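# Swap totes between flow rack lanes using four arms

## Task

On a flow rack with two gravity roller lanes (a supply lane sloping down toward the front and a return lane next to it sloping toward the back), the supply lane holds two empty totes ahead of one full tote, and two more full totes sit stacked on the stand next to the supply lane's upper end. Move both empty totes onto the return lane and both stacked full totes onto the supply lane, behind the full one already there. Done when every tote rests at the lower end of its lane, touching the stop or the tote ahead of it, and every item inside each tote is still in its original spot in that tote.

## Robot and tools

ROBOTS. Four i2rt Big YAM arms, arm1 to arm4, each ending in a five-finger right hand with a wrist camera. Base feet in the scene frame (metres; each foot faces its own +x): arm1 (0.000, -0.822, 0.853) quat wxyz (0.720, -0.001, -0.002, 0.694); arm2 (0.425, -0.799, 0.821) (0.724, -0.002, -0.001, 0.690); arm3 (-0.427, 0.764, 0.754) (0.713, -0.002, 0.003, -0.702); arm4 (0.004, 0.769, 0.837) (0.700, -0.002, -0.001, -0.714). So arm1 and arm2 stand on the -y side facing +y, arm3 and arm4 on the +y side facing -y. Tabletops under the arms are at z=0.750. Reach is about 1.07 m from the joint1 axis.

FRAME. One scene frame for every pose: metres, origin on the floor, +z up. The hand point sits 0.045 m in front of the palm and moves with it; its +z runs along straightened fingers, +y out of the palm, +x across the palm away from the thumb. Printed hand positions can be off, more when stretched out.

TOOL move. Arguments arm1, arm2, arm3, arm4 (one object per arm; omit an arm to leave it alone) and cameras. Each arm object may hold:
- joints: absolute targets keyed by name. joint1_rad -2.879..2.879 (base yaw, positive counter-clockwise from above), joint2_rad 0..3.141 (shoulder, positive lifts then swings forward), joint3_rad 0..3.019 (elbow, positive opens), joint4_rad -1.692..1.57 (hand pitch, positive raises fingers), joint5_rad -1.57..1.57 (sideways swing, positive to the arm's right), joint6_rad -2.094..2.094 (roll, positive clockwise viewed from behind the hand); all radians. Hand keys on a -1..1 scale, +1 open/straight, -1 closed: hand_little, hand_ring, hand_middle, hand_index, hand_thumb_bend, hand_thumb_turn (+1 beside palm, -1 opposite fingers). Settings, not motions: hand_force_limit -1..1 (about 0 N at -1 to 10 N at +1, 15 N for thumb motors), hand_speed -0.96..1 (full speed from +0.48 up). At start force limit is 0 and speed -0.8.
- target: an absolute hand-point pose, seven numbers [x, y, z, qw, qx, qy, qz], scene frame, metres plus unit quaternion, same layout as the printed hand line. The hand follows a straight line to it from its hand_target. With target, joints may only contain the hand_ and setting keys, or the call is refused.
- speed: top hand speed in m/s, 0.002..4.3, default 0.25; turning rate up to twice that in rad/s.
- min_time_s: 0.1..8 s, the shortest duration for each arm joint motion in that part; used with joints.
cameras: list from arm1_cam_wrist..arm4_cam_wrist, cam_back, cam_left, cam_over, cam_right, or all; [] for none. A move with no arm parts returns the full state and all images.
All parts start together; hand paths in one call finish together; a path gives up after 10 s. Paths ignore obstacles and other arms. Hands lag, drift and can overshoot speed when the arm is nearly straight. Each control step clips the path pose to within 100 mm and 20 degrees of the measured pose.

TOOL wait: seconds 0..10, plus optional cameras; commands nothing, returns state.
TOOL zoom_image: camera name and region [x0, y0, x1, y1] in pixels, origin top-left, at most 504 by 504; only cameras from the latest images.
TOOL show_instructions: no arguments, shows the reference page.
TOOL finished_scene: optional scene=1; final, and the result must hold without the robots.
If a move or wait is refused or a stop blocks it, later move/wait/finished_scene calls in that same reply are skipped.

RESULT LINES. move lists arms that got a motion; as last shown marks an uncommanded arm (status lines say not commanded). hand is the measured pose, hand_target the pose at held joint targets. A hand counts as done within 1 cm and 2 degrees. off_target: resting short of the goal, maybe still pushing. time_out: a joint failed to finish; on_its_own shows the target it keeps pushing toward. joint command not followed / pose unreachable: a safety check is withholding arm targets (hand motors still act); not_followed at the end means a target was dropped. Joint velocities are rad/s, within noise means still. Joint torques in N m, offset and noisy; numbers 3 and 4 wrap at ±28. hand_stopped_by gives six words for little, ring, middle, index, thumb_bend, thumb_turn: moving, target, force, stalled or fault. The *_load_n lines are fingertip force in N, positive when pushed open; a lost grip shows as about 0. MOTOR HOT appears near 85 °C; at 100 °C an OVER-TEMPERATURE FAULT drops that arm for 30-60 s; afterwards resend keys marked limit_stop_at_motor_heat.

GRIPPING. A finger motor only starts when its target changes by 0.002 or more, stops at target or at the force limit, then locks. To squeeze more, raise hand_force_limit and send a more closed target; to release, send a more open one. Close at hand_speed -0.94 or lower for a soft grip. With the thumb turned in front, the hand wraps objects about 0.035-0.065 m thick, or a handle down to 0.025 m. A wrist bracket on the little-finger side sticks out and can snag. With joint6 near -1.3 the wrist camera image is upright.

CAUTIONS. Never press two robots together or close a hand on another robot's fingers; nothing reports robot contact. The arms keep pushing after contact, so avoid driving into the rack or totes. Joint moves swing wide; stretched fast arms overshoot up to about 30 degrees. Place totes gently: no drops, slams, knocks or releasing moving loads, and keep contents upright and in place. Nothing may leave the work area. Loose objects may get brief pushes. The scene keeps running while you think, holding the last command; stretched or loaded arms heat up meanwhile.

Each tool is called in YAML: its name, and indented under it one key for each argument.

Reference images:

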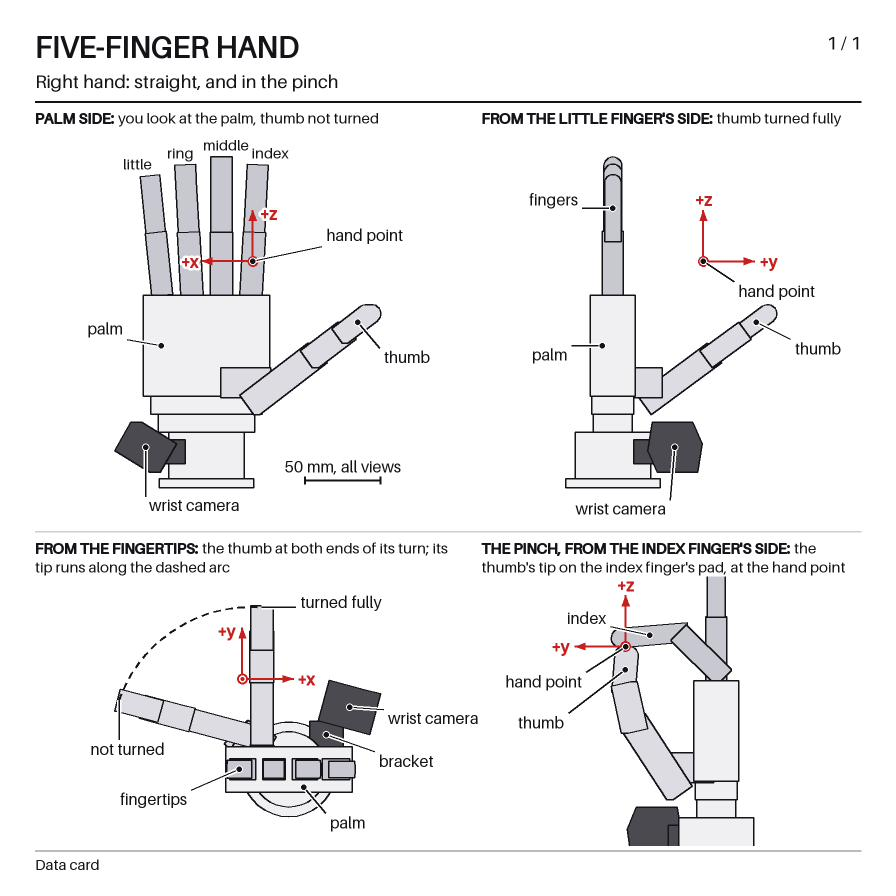

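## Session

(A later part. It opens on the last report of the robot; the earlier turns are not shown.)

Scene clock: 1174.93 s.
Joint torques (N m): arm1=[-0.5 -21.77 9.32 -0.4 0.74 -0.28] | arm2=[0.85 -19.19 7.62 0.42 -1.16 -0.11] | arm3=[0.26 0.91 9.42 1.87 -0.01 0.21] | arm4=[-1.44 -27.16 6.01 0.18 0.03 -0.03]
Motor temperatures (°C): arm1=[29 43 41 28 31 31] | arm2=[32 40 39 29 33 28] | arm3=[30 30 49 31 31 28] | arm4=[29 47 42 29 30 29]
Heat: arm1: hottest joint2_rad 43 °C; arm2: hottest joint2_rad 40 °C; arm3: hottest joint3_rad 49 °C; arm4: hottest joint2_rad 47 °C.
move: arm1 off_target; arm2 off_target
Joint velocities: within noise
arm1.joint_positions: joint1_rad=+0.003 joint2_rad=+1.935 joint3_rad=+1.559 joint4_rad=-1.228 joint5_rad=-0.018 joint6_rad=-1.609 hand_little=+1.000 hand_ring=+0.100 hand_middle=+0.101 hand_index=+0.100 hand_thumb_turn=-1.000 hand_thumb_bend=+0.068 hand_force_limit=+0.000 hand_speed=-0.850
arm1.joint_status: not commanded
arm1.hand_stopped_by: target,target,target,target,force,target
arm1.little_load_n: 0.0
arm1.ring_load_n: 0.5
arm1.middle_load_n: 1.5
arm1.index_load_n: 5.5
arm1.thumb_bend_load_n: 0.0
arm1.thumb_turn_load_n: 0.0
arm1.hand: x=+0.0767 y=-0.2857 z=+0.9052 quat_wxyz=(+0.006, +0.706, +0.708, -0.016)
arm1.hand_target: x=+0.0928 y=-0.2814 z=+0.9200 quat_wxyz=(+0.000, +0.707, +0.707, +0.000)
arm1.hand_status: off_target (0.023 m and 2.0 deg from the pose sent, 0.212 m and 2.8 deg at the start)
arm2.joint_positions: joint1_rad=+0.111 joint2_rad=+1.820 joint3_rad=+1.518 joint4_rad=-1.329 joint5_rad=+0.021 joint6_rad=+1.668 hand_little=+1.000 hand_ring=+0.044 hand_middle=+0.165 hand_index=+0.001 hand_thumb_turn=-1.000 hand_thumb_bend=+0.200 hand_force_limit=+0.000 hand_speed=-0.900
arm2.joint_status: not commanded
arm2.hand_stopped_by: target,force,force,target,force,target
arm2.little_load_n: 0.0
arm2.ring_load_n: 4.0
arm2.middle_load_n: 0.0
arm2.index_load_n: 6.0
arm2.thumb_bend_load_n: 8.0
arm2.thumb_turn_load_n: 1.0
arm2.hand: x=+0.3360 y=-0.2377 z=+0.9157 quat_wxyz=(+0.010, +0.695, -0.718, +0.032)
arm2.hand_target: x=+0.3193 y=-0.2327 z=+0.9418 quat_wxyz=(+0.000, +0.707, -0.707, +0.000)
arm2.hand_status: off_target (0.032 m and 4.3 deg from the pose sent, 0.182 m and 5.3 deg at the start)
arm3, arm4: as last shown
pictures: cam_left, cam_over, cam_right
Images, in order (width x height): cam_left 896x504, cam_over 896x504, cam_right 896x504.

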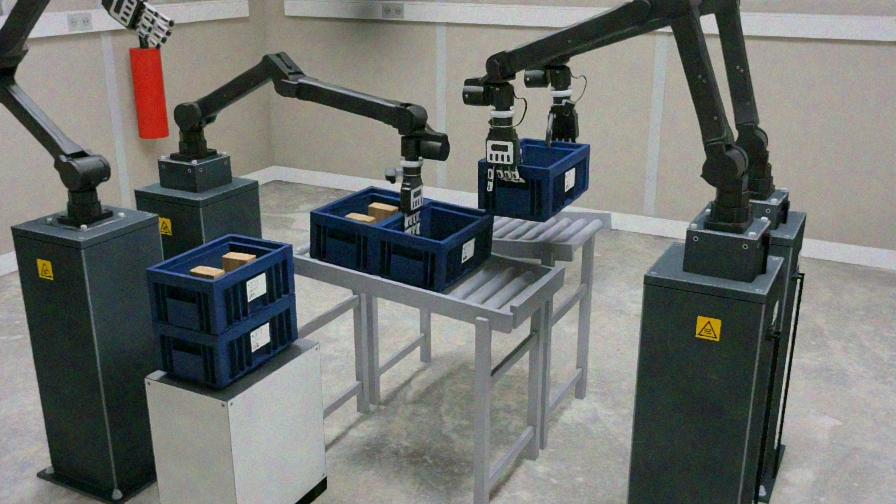

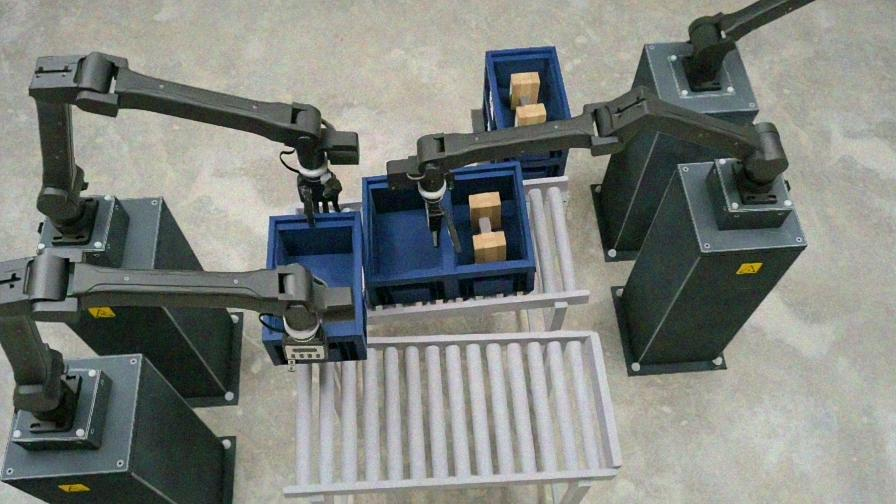

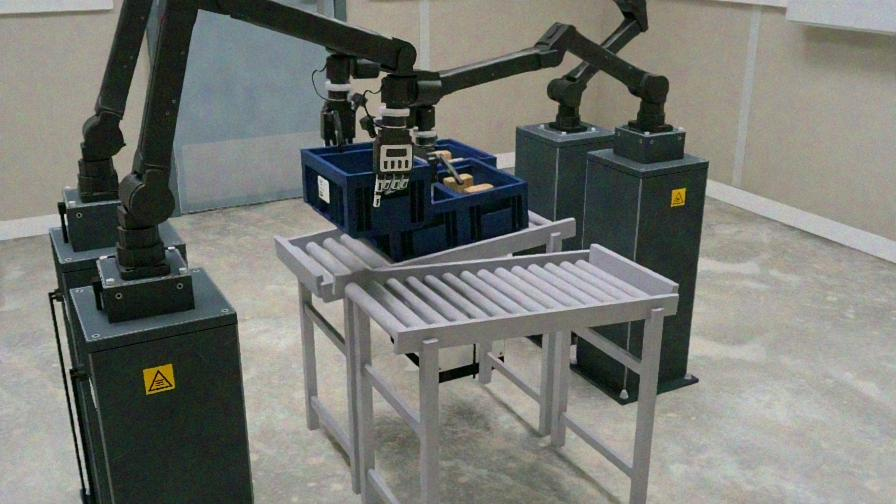

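move:
  arm1: {"target":[0.317,-0.205,0.920,0,0.7071,0.7071,0],"speed":0.12}
  arm2: {"target":[0.543,-0.156,0.944,0,0.7071,-0.7071,0],"speed":0.12}
  cameras: ["cam_left","cam_right","cam_over","cam_back"]

Scene clock: 1192.80 s.
Joint torques (N m): arm1=[-0.5 -24.29 13.6 -0.59 0.77 -0.28] | arm2=[0.91 -20.13 11.44 -1.14 -1.11 -0.18] | arm3=[0.15 -0.09 9.57 1.5 -0.01 0.12] | arm4=[-1.26 -27.58 6.02 0.06 0.04 -0.06]
Motor temperatures (°C): arm1=[29 42 41 28 31 31] | arm2=[32 41 39 29 34 28] | arm3=[30 30 49 31 31 28] | arm4=[29 48 42 29 30 29]
Heat: arm1: hottest joint2_rad 42 °C; arm2: hottest joint2_rad 41 °C; arm3: hottest joint3_rad 49 °C; arm4: hottest joint2_rad 48 °C.
move: arm1 off_target; arm2 off_target
Joint velocities: within noise
arm1.joint_positions: joint1_rad=-0.318 joint2_rad=+2.257 joint3_rad=+2.101 joint4_rad=-1.455 joint5_rad=-0.018 joint6_rad=-1.927 hand_little=+1.000 hand_ring=+0.100 hand_middle=+0.101 hand_index=+0.101 hand_thumb_turn=-1.000 hand_thumb_bend=+0.068 hand_force_limit=+0.000 hand_speed=-0.850
arm1.joint_status: not commanded
arm1.hand_stopped_by: target,target,target,target,force,target
arm1.little_load_n: 0.0
arm1.ring_load_n: 0.0
arm1.middle_load_n: 1.5
arm1.index_load_n: 6.0
arm1.thumb_bend_load_n: 0.0
arm1.thumb_turn_load_n: 0.5
arm1.hand: x=+0.2945 y=-0.2132 z=+0.9066 quat_wxyz=(+0.002, +0.707, +0.707, -0.020)
arm1.hand_target: x=+0.3165 y=-0.2062 z=+0.9203 quat_wxyz=(+0.000, +0.707, +0.707, +0.000)
arm1.hand_status: off_target (0.027 m and 2.3 deg from the pose sent, 0.254 m and 2.0 deg at the start)
arm2.joint_positions: joint1_rad=-0.256 joint2_rad=+2.054 joint3_rad=+1.874 joint4_rad=-1.430 joint5_rad=+0.020 joint6_rad=+1.309 hand_little=+1.000 hand_ring=+0.044 hand_middle=+0.165 hand_index=+0.001 hand_thumb_turn=-1.000 hand_thumb_bend=+0.200 hand_force_limit=+0.000 hand_speed=-0.900
arm2.joint_status: not commanded
arm2.hand_stopped_by: target,force,force,target,force,target
arm2.little_load_n: 0.0
arm2.ring_load_n: 2.5
arm2.middle_load_n: 0.0
arm2.index_load_n: 8.0
arm2.thumb_bend_load_n: 8.5
arm2.thumb_turn_load_n: 1.0
arm2.hand: x=+0.5562 y=-0.1725 z=+0.9164 quat_wxyz=(+0.011, +0.692, -0.721, +0.021)
arm2.hand_target: x=+0.5429 y=-0.1575 z=+0.9439 quat_wxyz=(-0.001, +0.707, -0.707, +0.000)
arm2.hand_status: off_target (0.035 m and 3.6 deg from the pose sent, 0.224 m and 4.3 deg at the start)
arm3, arm4: as last shown
pictures: cam_back, cam_left, cam_over, cam_right
Images, in order (width x height): cam_back 896x504, cam_left 896x504, cam_over 896x504, cam_right 896x504.

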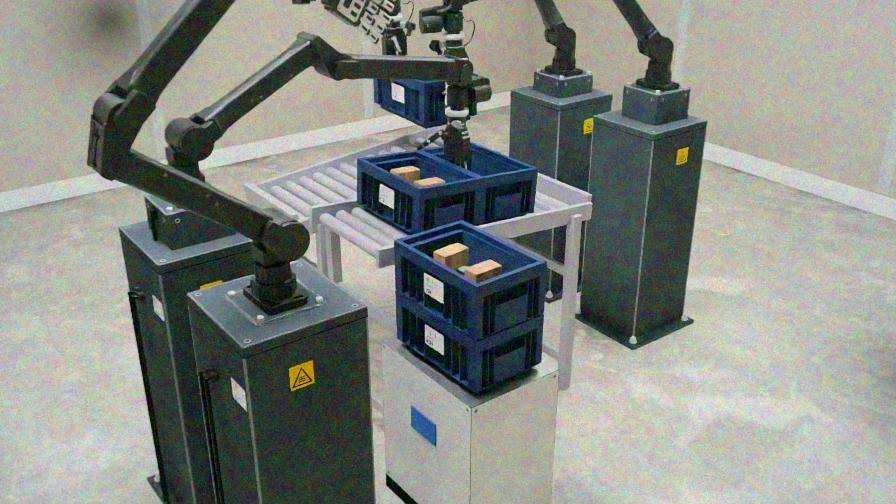

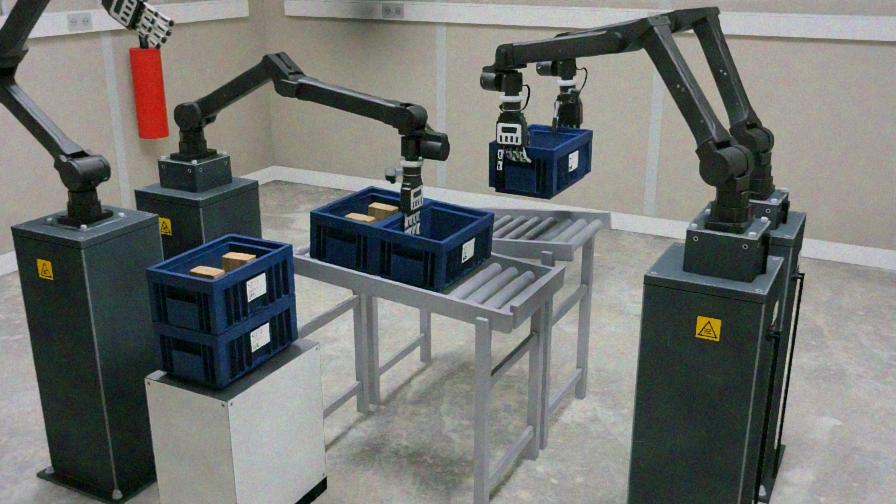

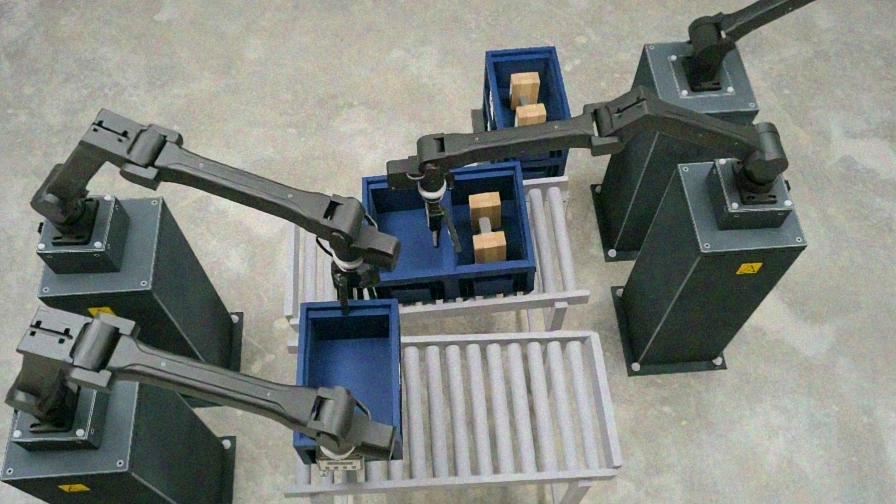

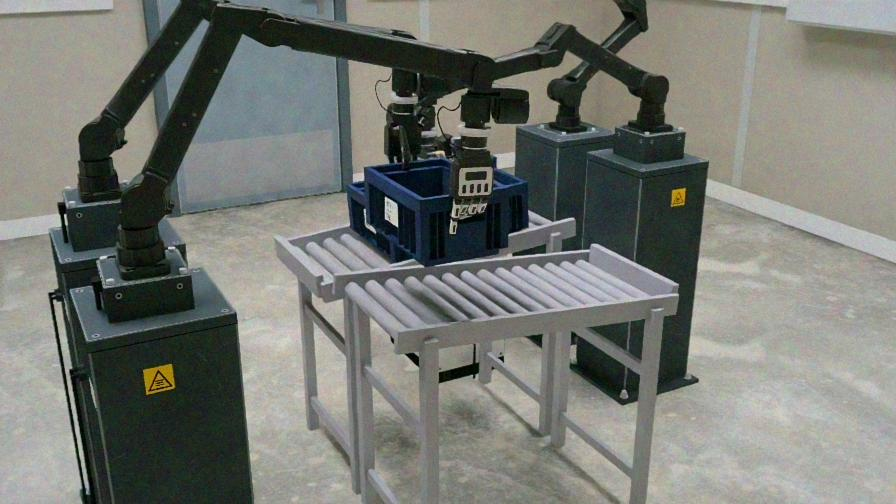

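move:
  arm1: {"target":[0.317,-0.197,0.850,0,0.7071,0.7071,0],"speed":0.08}
  arm2: {"target":[0.543,-0.148,0.874,0,0.7071,-0.7071,0],"speed":0.08}
  cameras: ["cam_left","cam_right","cam_over"]

zoom_image:
  camera: "cam_right"
  region: [320, 140, 620, 360]

zoom_image:
  camera: "cam_over"
  region: [250, 280, 550, 504]

Scene clock: 1210.17 s.
Joint torques (N m): arm1=[-0.03 -25.17 9.81 0.23 0.74 -0.22] | arm2=[1.32 -21.25 7.49 -0.02 -1.13 -0.11] | arm3=[-0.03 1.2 9.32 1.72 -0.05 0.15] | arm4=[-1.26 -27.16 6.06 0.18 0.04 -0.07]
Motor temperatures (°C): arm1=[29 43 41 28 31 31] | arm2=[32 40 42 29 34 28] | arm3=[30 30 50 31 31 28] | arm4=[29 48 42 29 30 29]
Heat: arm1: hottest joint2_rad 43 °C; arm2: hottest joint3_rad 42 °C; arm3: hottest joint3_rad 50 °C; arm4: hottest joint2_rad 48 °C.
move: arm1 off_target; arm2 off_target
Joint velocities: within noise
arm1.joint_positions: joint1_rad=-0.318 joint2_rad=+2.335 joint3_rad=+2.085 joint4_rad=-1.345 joint5_rad=-0.018 joint6_rad=-1.928 hand_little=+1.000 hand_ring=+0.100 hand_middle=+0.101 hand_index=+0.101 hand_thumb_turn=-1.000 hand_thumb_bend=+0.067 hand_force_limit=+0.000 hand_speed=-0.850
arm1.joint_status: not commanded
arm1.hand_stopped_by: target,target,target,target,force,target
arm1.little_load_n: 0.0
arm1.ring_load_n: 0.0
arm1.middle_load_n: 2.0
arm1.index_load_n: 7.0
arm1.thumb_bend_load_n: -0.5
arm1.thumb_turn_load_n: 0.0
arm1.hand: x=+0.3002 y=-0.1987 z=+0.8478 quat_wxyz=(-0.001, +0.707, +0.707, -0.013)
arm1.hand_target: x=+0.3168 y=-0.1974 z=+0.8501 quat_wxyz=(+0.000, +0.707, +0.707, +0.000)
arm1.hand_status: off_target (0.017 m and 1.5 deg from the pose sent, 0.063 m and 2.3 deg at the start)
arm2.joint_positions: joint1_rad=-0.256 joint2_rad=+2.126 joint3_rad=+1.851 joint4_rad=-1.315 joint5_rad=+0.020 joint6_rad=+1.306 hand_little=+1.000 hand_ring=+0.044 hand_middle=+0.165 hand_index=+0.001 hand_thumb_turn=-1.000 hand_thumb_bend=+0.200 hand_force_limit=+0.000 hand_speed=-0.900
arm2.joint_status: not commanded
arm2.hand_stopped_by: target,force,force,target,force,target
arm2.little_load_n: 0.0
arm2.ring_load_n: 3.5
arm2.middle_load_n: 0.5
arm2.index_load_n: 8.5
arm2.thumb_bend_load_n: 8.5
arm2.thumb_turn_load_n: 1.5
arm2.hand: x=+0.5618 y=-0.1555 z=+0.8633 quat_wxyz=(+0.003, +0.693, -0.720, +0.016)
arm2.hand_target: x=+0.5433 y=-0.1485 z=+0.8739 quat_wxyz=(+0.000, +0.707, -0.707, +0.000)
arm2.hand_status: off_target (0.023 m and 2.9 deg from the pose sent, 0.051 m and 3.6 deg at the start)
arm3, arm4: as last shown
pictures: cam_left, cam_over, cam_right
Images, in order (width x height): cam_left 896x504, cam_over 896x504, cam_right 896x504.

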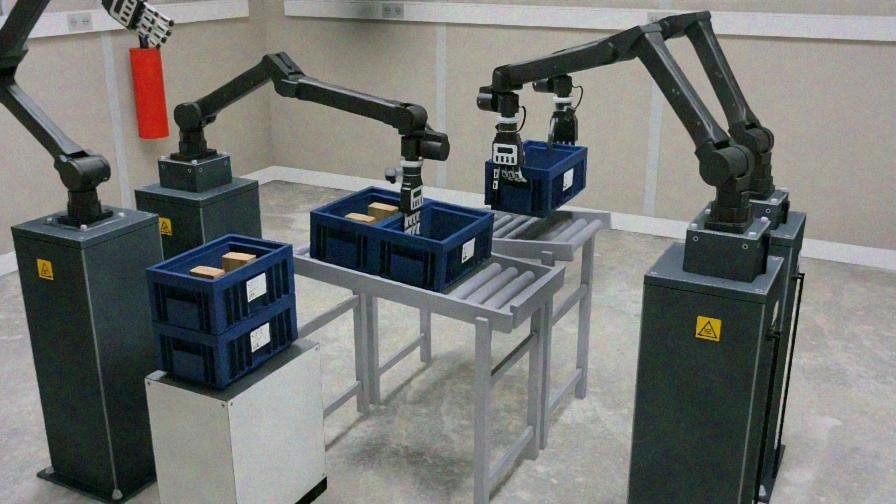

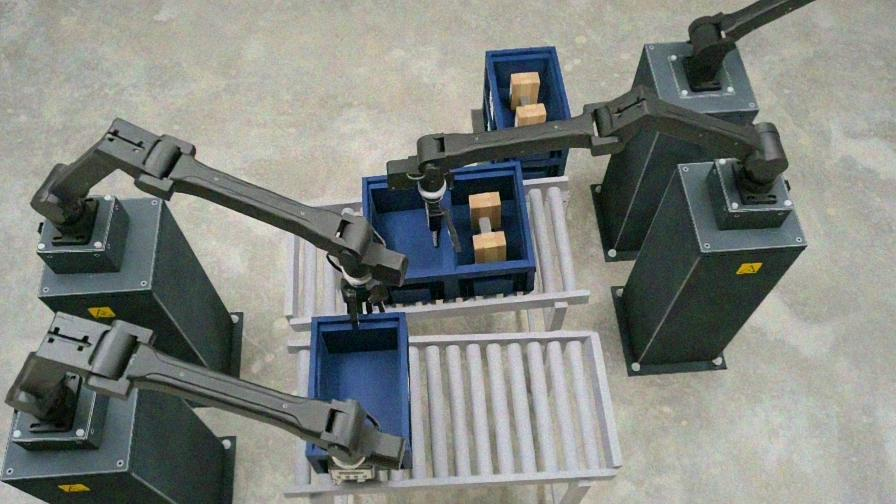

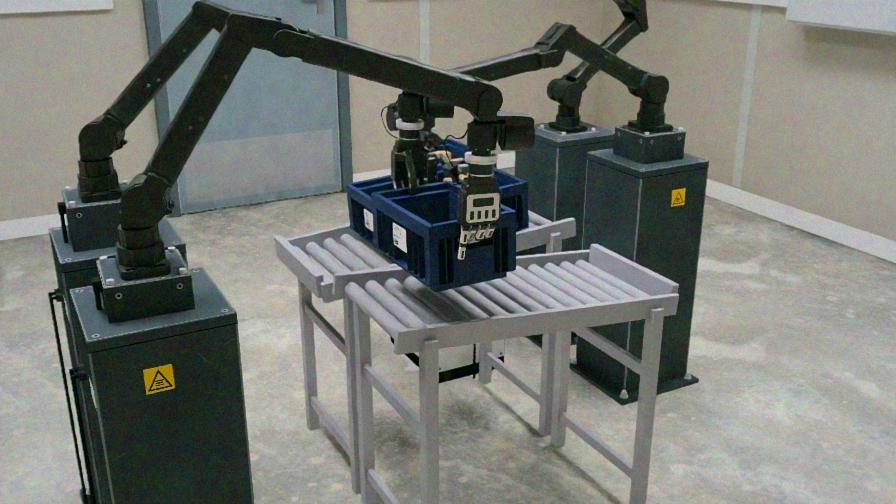

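Scaled by 1.680.

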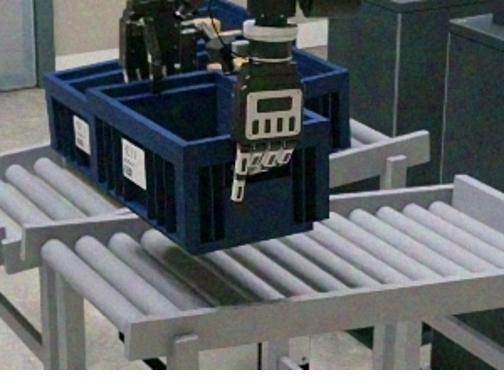

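Scaled by 1.680.

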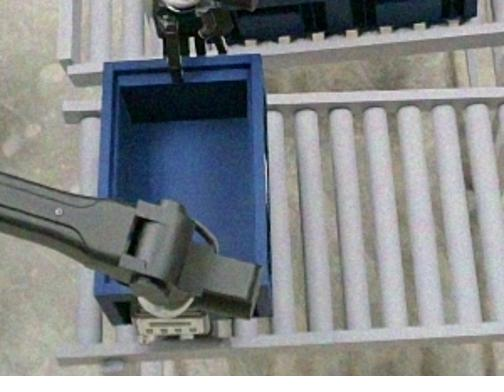

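move:
  arm1: {"target":[0.337,-0.197,0.822,0,0.7071,0.7071,0],"speed":0.08}
  arm2: {"target":[0.563,-0.148,0.842,0,0.7071,-0.7071,0],"speed":0.08}
  cameras: ["cam_left","cam_right","cam_over"]

zoom_image:
  camera: "cam_right"
  region: [320, 140, 620, 360]

zoom_image:
  camera: "cam_left"
  region: [420, 120, 640, 280]

Scene clock: 1237.40 s.
Joint torques (N m): arm1=[-0.91 -25.7 10.71 0.06 0.78 -0.27] | arm2=[0.44 -21.83 7.43 0.1 -1.01 -0.13] | arm3=[0.56 0.79 9.43 1.73 -0.07 0.14] | arm4=[-1.55 -27.34 6.06 0.16 0.02 -0.1]
Motor temperatures (°C): arm1=[29 44 41 28 31 31] | arm2=[32 40 39 29 34 28] | arm3=[30 30 50 31 31 28] | arm4=[29 49 41 29 30 29]
Heat: arm1: hottest joint2_rad 44 °C; arm2: hottest joint2_rad 40 °C; arm3: hottest joint3_rad 50 °C; arm4: hottest joint2_rad 49 °C.
move: arm1 off_target; arm2 off_target
Joint velocities: within noise
arm1.joint_positions: joint1_rad=-0.333 joint2_rad=+2.385 joint3_rad=+2.085 joint4_rad=-1.307 joint5_rad=-0.018 joint6_rad=-1.951 hand_little=+1.000 hand_ring=+0.100 hand_middle=+0.101 hand_index=+0.101 hand_thumb_turn=-1.000 hand_thumb_bend=+0.067 hand_force_limit=+0.000 hand_speed=-0.850
arm1.joint_status: not commanded
arm1.hand_stopped_by: target,target,target,target,force,target
arm1.little_load_n: 0.0
arm1.ring_load_n: 0.0
arm1.middle_load_n: 2.0
arm1.index_load_n: 7.5
arm1.thumb_bend_load_n: -0.5
arm1.thumb_turn_load_n: 0.0
arm1.hand: x=+0.3115 y=-0.1995 z=+0.8140 quat_wxyz=(+0.001, +0.704, +0.710, -0.018)
arm1.hand_target: x=+0.3365 y=-0.1978 z=+0.8223 quat_wxyz=(+0.000, +0.707, +0.707, +0.000)
arm1.hand_status: off_target (0.027 m and 2.1 deg from the pose sent, 0.045 m and 1.5 deg at the start)
arm2.joint_positions: joint1_rad=-0.275 joint2_rad=+2.171 joint3_rad=+1.835 joint4_rad=-1.260 joint5_rad=+0.018 joint6_rad=+1.280 hand_little=+1.000 hand_ring=+0.044 hand_middle=+0.165 hand_index=+0.001 hand_thumb_turn=-1.000 hand_thumb_bend=+0.200 hand_force_limit=+0.000 hand_speed=-0.900
arm2.joint_status: not commanded
arm2.hand_stopped_by: target,force,force,target,force,target
arm2.little_load_n: 0.0
arm2.ring_load_n: 2.5
arm2.middle_load_n: 0.5
arm2.index_load_n: 9.0
arm2.thumb_bend_load_n: 9.0
arm2.thumb_turn_load_n: 1.5
arm2.hand: x=+0.5739 y=-0.1553 z=+0.8296 quat_wxyz=(+0.005, +0.696, -0.718, +0.016)
arm2.hand_target: x=+0.5630 y=-0.1482 z=+0.8419 quat_wxyz=(+0.000, +0.707, -0.707, +0.000)
arm2.hand_status: off_target (0.018 m and 2.6 deg from the pose sent, 0.023 m and 2.9 deg at the start)
arm3, arm4: as last shown
pictures: cam_left, cam_over, cam_right
Images, in order (width x height): cam_left 896x504, cam_over 896x504, cam_right 896x504.

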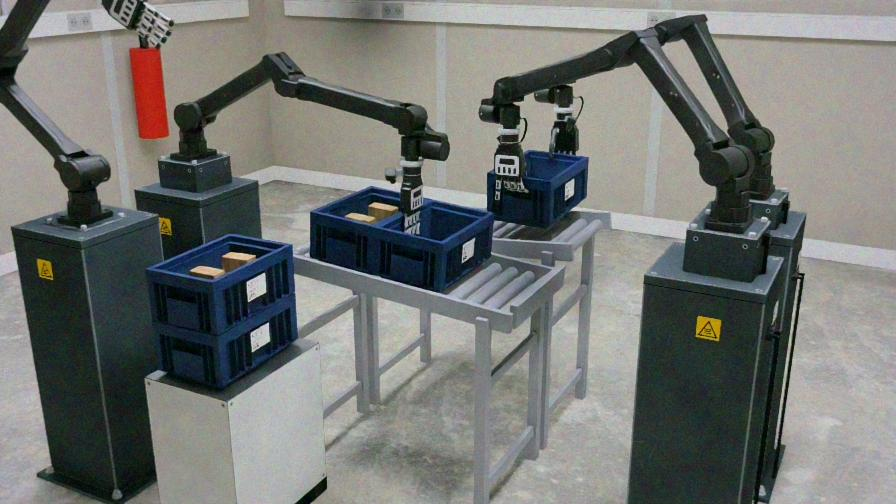

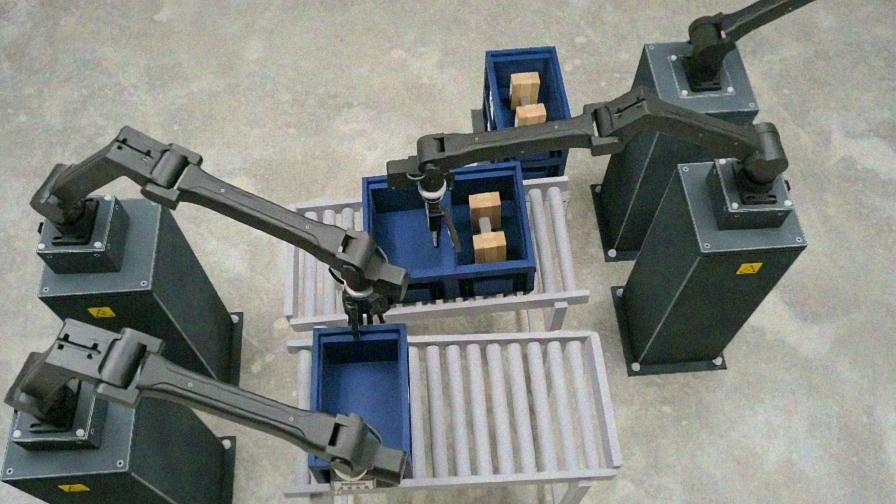

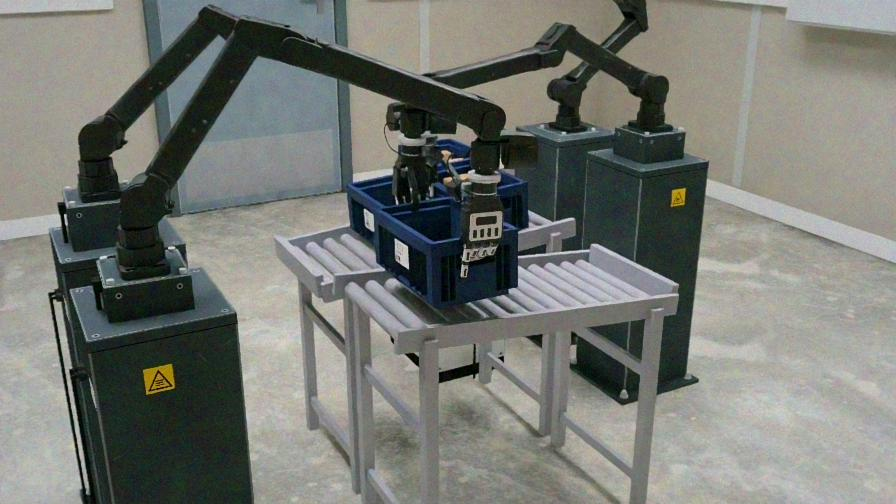

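Scaled by 1.680.

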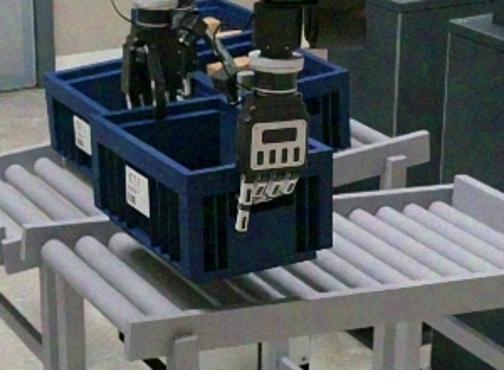

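Scaled by 2.291.

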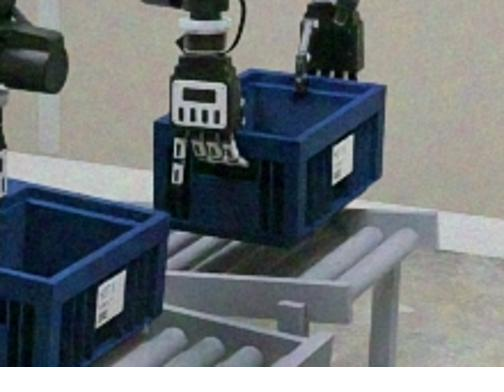

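move:
  arm1: {"target": [0.337, -0.197, 0.804, 0, 0.7071, 0.7071, 0], "speed": 0.05}
  arm2: {"target": [0.563, -0.148, 0.824, 0, 0.7071, -0.7071, 0], "speed": 0.05}
  cameras: ["cam_over", "cam_right", "cam_left"]

Scene clock: 1272.17 s.
Joint torques (N m): arm1=[-0.91 -25.64 9.51 0.2 0.74 -0.24] | arm2=[0.56 -21.07 7.04 0.02 -1.02 -0.13] | arm3=[0.21 1.96 9.28 1.61 -0.01 0.21] | arm4=[-1.44 -27.52 5.96 0.23 0.02 -0.05]
Motor temperatures (°C): arm1=[29 43 41 28 31 31] | arm2=[32 41 39 29 34 28] | arm3=[30 30 50 31 31 28] | arm4=[29 49 41 29 30 29]
Heat: arm1: hottest joint2_rad 43 °C; arm2: hottest joint2_rad 41 °C; arm3: hottest joint3_rad 50 °C; arm4: hottest joint2_rad 49 °C.
move: arm1 off_target; arm2 off_target
Joint velocities: within noise
arm1.joint_positions: joint1_rad=-0.333 joint2_rad=+2.399 joint3_rad=+2.085 joint4_rad=-1.279 joint5_rad=-0.018 joint6_rad=-1.951 hand_little=+1.000 hand_ring=+0.100 hand_middle=+0.101 hand_index=+0.101 hand_thumb_turn=-1.000 hand_thumb_bend=+0.067 hand_force_limit=+0.000 hand_speed=-0.850
arm1.joint_status: not commanded
arm1.hand_stopped_by: target,target,target,target,force,target
arm1.little_load_n: 0.0
arm1.ring_load_n: 0.0
arm1.middle_load_n: 1.5
arm1.index_load_n: 7.5
arm1.thumb_bend_load_n: 0.0
arm1.thumb_turn_load_n: 0.0
arm1.hand: x=+0.3134 y=-0.1946 z=+0.8039 quat_wxyz=(-0.002, +0.704, +0.710, -0.012)
arm1.hand_target: x=+0.3365 y=-0.1976 z=+0.8042 quat_wxyz=(+0.000, +0.707, +0.707, +0.000)
arm1.hand_status: off_target (0.024 m and 1.5 deg from the pose sent, 0.027 m and 2.1 deg at the start)
arm2.joint_positions: joint1_rad=-0.275 joint2_rad=+2.180 joint3_rad=+1.820 joint4_rad=-1.220 joint5_rad=+0.018 joint6_rad=+1.280 hand_little=+1.000 hand_ring=+0.044 hand_middle=+0.165 hand_index=+0.001 hand_thumb_turn=-1.000 hand_thumb_bend=+0.200 hand_force_limit=+0.000 hand_speed=-0.900
arm2.joint_status: not commanded
arm2.hand_stopped_by: target,force,force,target,force,target
arm2.little_load_n: 0.0
arm2.ring_load_n: 2.0
arm2.middle_load_n: 0.5
arm2.index_load_n: 9.5
arm2.thumb_bend_load_n: 8.0
arm2.thumb_turn_load_n: 1.5
arm2.hand: x=+0.5754 y=-0.1518 z=+0.8191 quat_wxyz=(-0.002, +0.696, -0.718, +0.012)
arm2.hand_target: x=+0.5630 y=-0.1482 z=+0.8240 quat_wxyz=(+0.000, +0.707, -0.707, +0.000)
arm2.hand_status: off_target (0.014 m and 2.3 deg from the pose sent, 0.014 m and 2.6 deg at the start)
arm3, arm4: as last shown
pictures: cam_left, cam_over, cam_right
Images, in order (width x height): cam_left 896x504, cam_over 896x504, cam_right 896x504.

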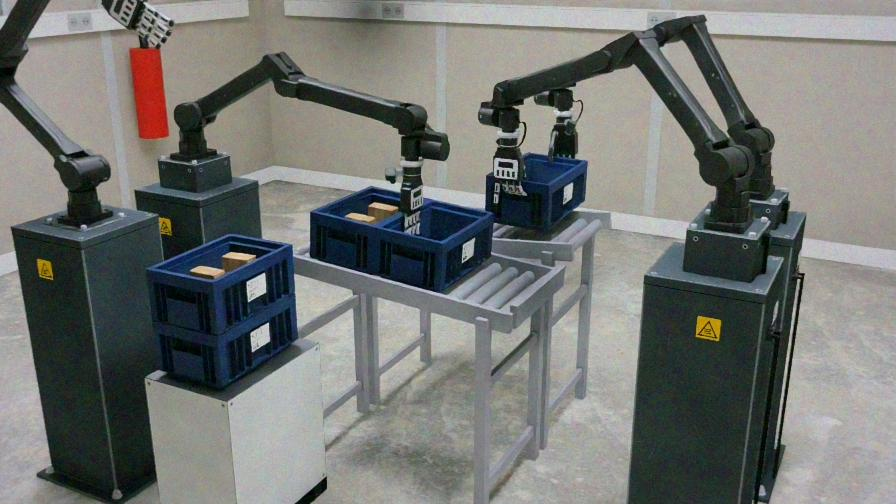

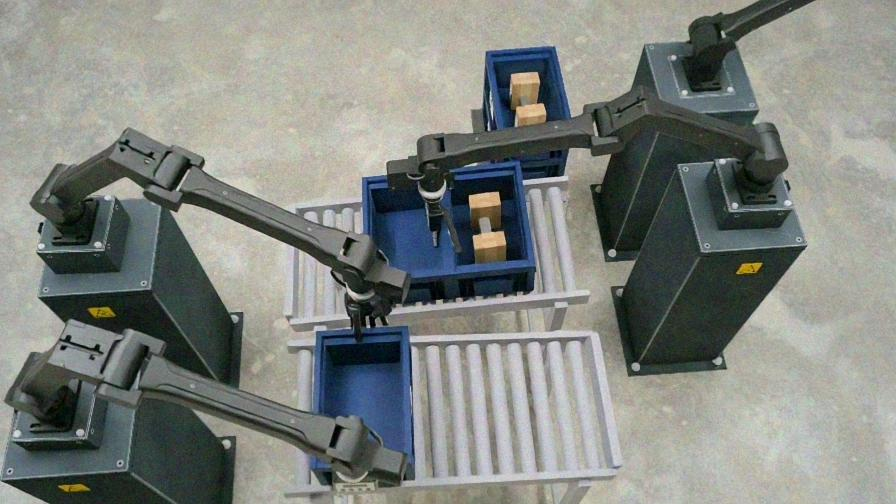

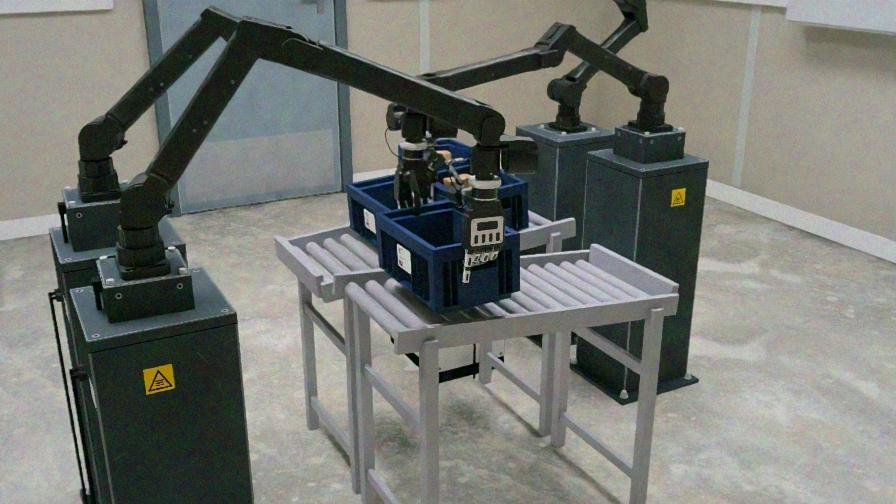

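zoom_image:
  camera: "cam_right"
  region: [340, 180, 600, 360]

zoom_image:
  camera: "cam_over"
  region: [280, 300, 480, 504]

Scaled by 1.938.

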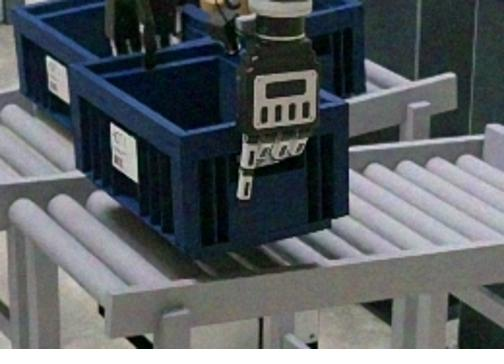

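Scaled by 2.471.

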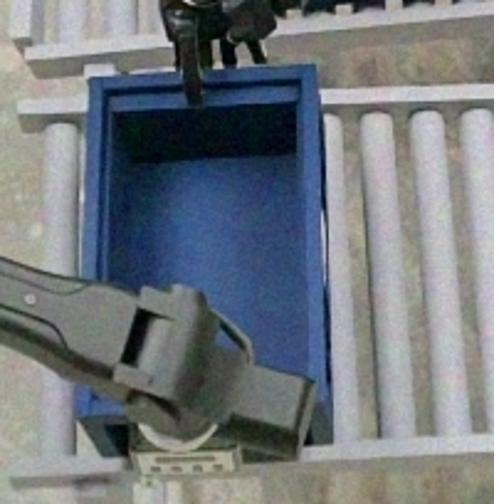

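move:
  arm1: {"target": [0.337, -0.197, 0.794, 0, 0.7071, 0.7071, 0], "speed": 0.05}
  arm2: {"target": [0.563, -0.148, 0.814, 0, 0.7071, -0.7071, 0], "speed": 0.05}
  cameras: ["cam_right"]

zoom_image:
  camera: "cam_right"
  region: [340, 180, 600, 360]

Scene clock: 1299.23 s.
Joint torques (N m): arm1=[-0.85 -25.64 9.55 0.24 0.74 -0.23] | arm2=[0.32 -21.25 6.95 -0.05 -1.03 -0.14] | arm3=[0.09 0.38 9.57 1.98 0.03 0.19] | arm4=[-1.73 -27.52 6.13 0.05 0.04 -0.06]
Motor temperatures (°C): arm1=[29 42 41 28 31 31] | arm2=[32 42 38 29 34 28] | arm3=[30 30 50 31 31 28] | arm4=[29 50 41 29 30 29]
Heat: arm1: hottest joint2_rad 42 °C; arm2: hottest joint2_rad 42 °C; arm3: hottest joint3_rad 50 °C; arm4: hottest joint2_rad 50 °C.
move: arm1 off_target; arm2 off_target
Joint velocities: within noise
arm1.joint_positions: joint1_rad=-0.333 joint2_rad=+2.409 joint3_rad=+2.076 joint4_rad=-1.261 joint5_rad=-0.018 joint6_rad=-1.951 hand_little=+1.000 hand_ring=+0.100 hand_middle=+0.101 hand_index=+0.101 hand_thumb_turn=-1.000 hand_thumb_bend=+0.067 hand_force_limit=+0.000 hand_speed=-0.850
arm1.joint_status: not commanded
arm1.hand_stopped_by: target,target,target,target,force,target
arm1.little_load_n: 0.0
arm1.ring_load_n: 0.0
arm1.middle_load_n: 1.5
arm1.index_load_n: 7.5
arm1.thumb_bend_load_n: 0.0
arm1.thumb_turn_load_n: 0.0
arm1.hand: x=+0.3134 y=-0.1949 z=+0.7940 quat_wxyz=(-0.002, +0.704, +0.710, -0.012)
arm1.hand_target: x=+0.3365 y=-0.1976 z=+0.7942 quat_wxyz=(+0.000, +0.707, +0.707, +0.000)
arm1.hand_status: off_target (0.024 m and 1.5 deg from the pose sent, 0.026 m and 1.4 deg at the start)
arm2.joint_positions: joint1_rad=-0.275 joint2_rad=+2.189 joint3_rad=+1.810 joint4_rad=-1.199 joint5_rad=+0.018 joint6_rad=+1.280 hand_little=+1.000 hand_ring=+0.044 hand_middle=+0.165 hand_index=+0.001 hand_thumb_turn=-1.000 hand_thumb_bend=+0.200 hand_force_limit=+0.000 hand_speed=-0.900
arm2.joint_status: not commanded
arm2.hand_stopped_by: target,force,force,target,force,target
arm2.little_load_n: 0.0
arm2.ring_load_n: 2.0
arm2.middle_load_n: 0.0
arm2.index_load_n: 9.5
arm2.thumb_bend_load_n: 8.0
arm2.thumb_turn_load_n: 1.5
arm2.hand: x=+0.5755 y=-0.1517 z=+0.8098 quat_wxyz=(-0.002, +0.696, -0.718, +0.012)
arm2.hand_target: x=+0.5630 y=-0.1481 z=+0.8141 quat_wxyz=(+0.000, +0.707, -0.707, +0.000)
arm2.hand_status: off_target (0.014 m and 2.3 deg from the pose sent, 0.014 m and 2.3 deg at the start)
arm3, arm4: as last shown
arm3.little_load_n: -0.5
arm3.thumb_bend_load_n: -0.5
Images, in order (width x height): cam_right 896x504.

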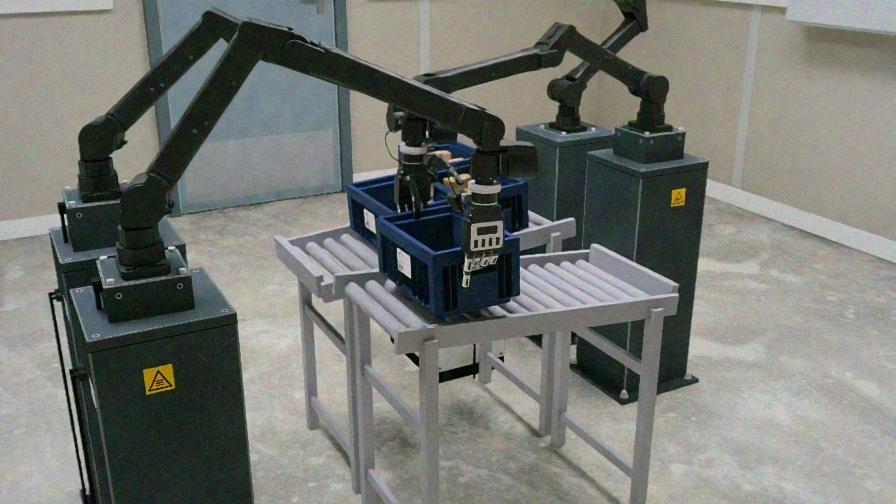

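Scaled by 1.938.

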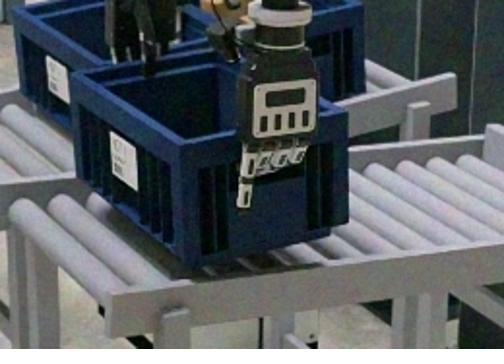

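move:
  arm1: {"target": [0.337, -0.197, 0.786, 0, 0.7071, 0.7071, 0], "speed": 0.05}
  arm2: {"target": [0.563, -0.148, 0.806, 0, 0.7071, -0.7071, 0], "speed": 0.05}
  cameras: ["cam_right"]

zoom_image:
  camera: "cam_right"
  region: [340, 180, 600, 360]

Scene clock: 1307.07 s.
Joint torques (N m): arm1=[-0.91 -25.64 9.52 0.25 0.74 -0.24] | arm2=[0.44 -21.07 6.89 0.01 -1.03 -0.13] | arm3=[-0.38 0.32 9.44 1.62 -0.01 0.15] | arm4=[-1.03 -27.16 6.02 0.16 0.03 -0.03]
Motor temperatures (°C): arm1=[29 42 40 28 31 31] | arm2=[32 43 37 29 34 28] | arm3=[30 30 50 31 31 28] | arm4=[29 50 41 29 30 29]
Heat: arm1: hottest joint2_rad 42 °C; arm2: hottest joint2_rad 43 °C; arm3: hottest joint3_rad 50 °C; arm4: hottest joint2_rad 50 °C.
move: arm1 off_target; arm2 off_target
Joint velocities: within noise
arm1.joint_positions: joint1_rad=-0.333 joint2_rad=+2.417 joint3_rad=+2.071 joint4_rad=-1.247 joint5_rad=-0.018 joint6_rad=-1.951 hand_little=+1.000 hand_ring=+0.100 hand_middle=+0.101 hand_index=+0.101 hand_thumb_turn=-1.000 hand_thumb_bend=+0.067 hand_force_limit=+0.000 hand_speed=-0.850
arm1.joint_status: not commanded
arm1.hand_stopped_by: target,target,target,target,force,target
arm1.little_load_n: 0.0
arm1.ring_load_n: 0.0
arm1.middle_load_n: 1.5
arm1.index_load_n: 7.5
arm1.thumb_bend_load_n: -0.5
arm1.thumb_turn_load_n: 0.0
arm1.hand: x=+0.3134 y=-0.1949 z=+0.7863 quat_wxyz=(-0.002, +0.704, +0.710, -0.012)
arm1.hand_target: x=+0.3364 y=-0.1976 z=+0.7862 quat_wxyz=(+0.000, +0.707, +0.707, +0.000)
arm1.hand_status: off_target (0.024 m and 1.5 deg from the pose sent, 0.025 m and 1.5 deg at the start)
arm2.joint_positions: joint1_rad=-0.275 joint2_rad=+2.197 joint3_rad=+1.803 joint4_rad=-1.184 joint5_rad=+0.018 joint6_rad=+1.280 hand_little=+1.000 hand_ring=+0.044 hand_middle=+0.165 hand_index=+0.001 hand_thumb_turn=-1.000 hand_thumb_bend=+0.200 hand_force_limit=+0.000 hand_speed=-0.900
arm2.joint_status: not commanded
arm2.hand_stopped_by: target,force,force,target,force,target
arm2.little_load_n: 0.0
arm2.ring_load_n: 1.5
arm2.middle_load_n: 0.0
arm2.index_load_n: 9.5
arm2.thumb_bend_load_n: 8.5
arm2.thumb_turn_load_n: 1.5
arm2.hand: x=+0.5755 y=-0.1517 z=+0.8020 quat_wxyz=(-0.002, +0.696, -0.718, +0.012)
arm2.hand_target: x=+0.5630 y=-0.1482 z=+0.8059 quat_wxyz=(+0.000, +0.707, -0.707, +0.000)
arm2.hand_status: off_target (0.014 m and 2.3 deg from the pose sent, 0.014 m and 2.3 deg at the start)
arm3: as last shown
arm3.little_load_n: 0.0
arm3.middle_load_n: 0.5
arm3.thumb_bend_load_n: 0.0
arm4.joint_positions: joint1_rad=+0.030 joint2_rad=+2.657 joint3_rad=+2.516 joint4_rad=-1.424 joint5_rad=-0.001 joint6_rad=+0.002 hand_little=+1.000 hand_ring=+1.000 hand_middle=+1.000 hand_index=+1.000 hand_thumb_turn=+1.000 hand_thumb_bend=+1.000 hand_force_limit=+0.000 hand_speed=-0.800
arm4.joint_status: not commanded
arm4.hand_stopped_by: target,target,target,target,target,target
arm4.little_load_n: 0.0
arm4.ring_load_n: 0.0
arm4.middle_load_n: 0.0
arm4.index_load_n: 0.0
arm4.thumb_bend_load_n: 0.0
arm4.thumb_turn_load_n: 0.0
arm4.hand: x=+0.0420 y=+0.0610 z=+0.7655 quat_wxyz=(+0.000, +0.004, -1.000, +0.006)
arm4.hand_target: x=+0.0359 y=+0.0651 z=+0.7619 quat_wxyz=(+0.000, +0.000, -1.000, +0.000)
arm4.hand_status: not commanded
Images, in order (width x height): cam_right 896x504.

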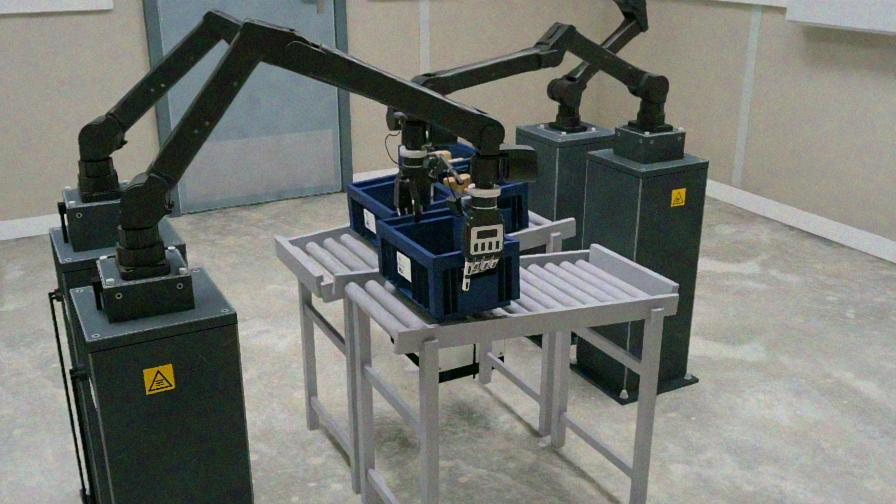

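Scaled by 1.938.

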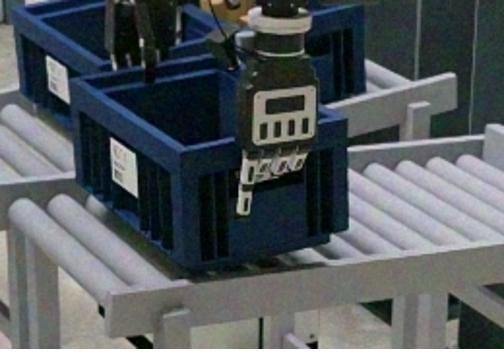

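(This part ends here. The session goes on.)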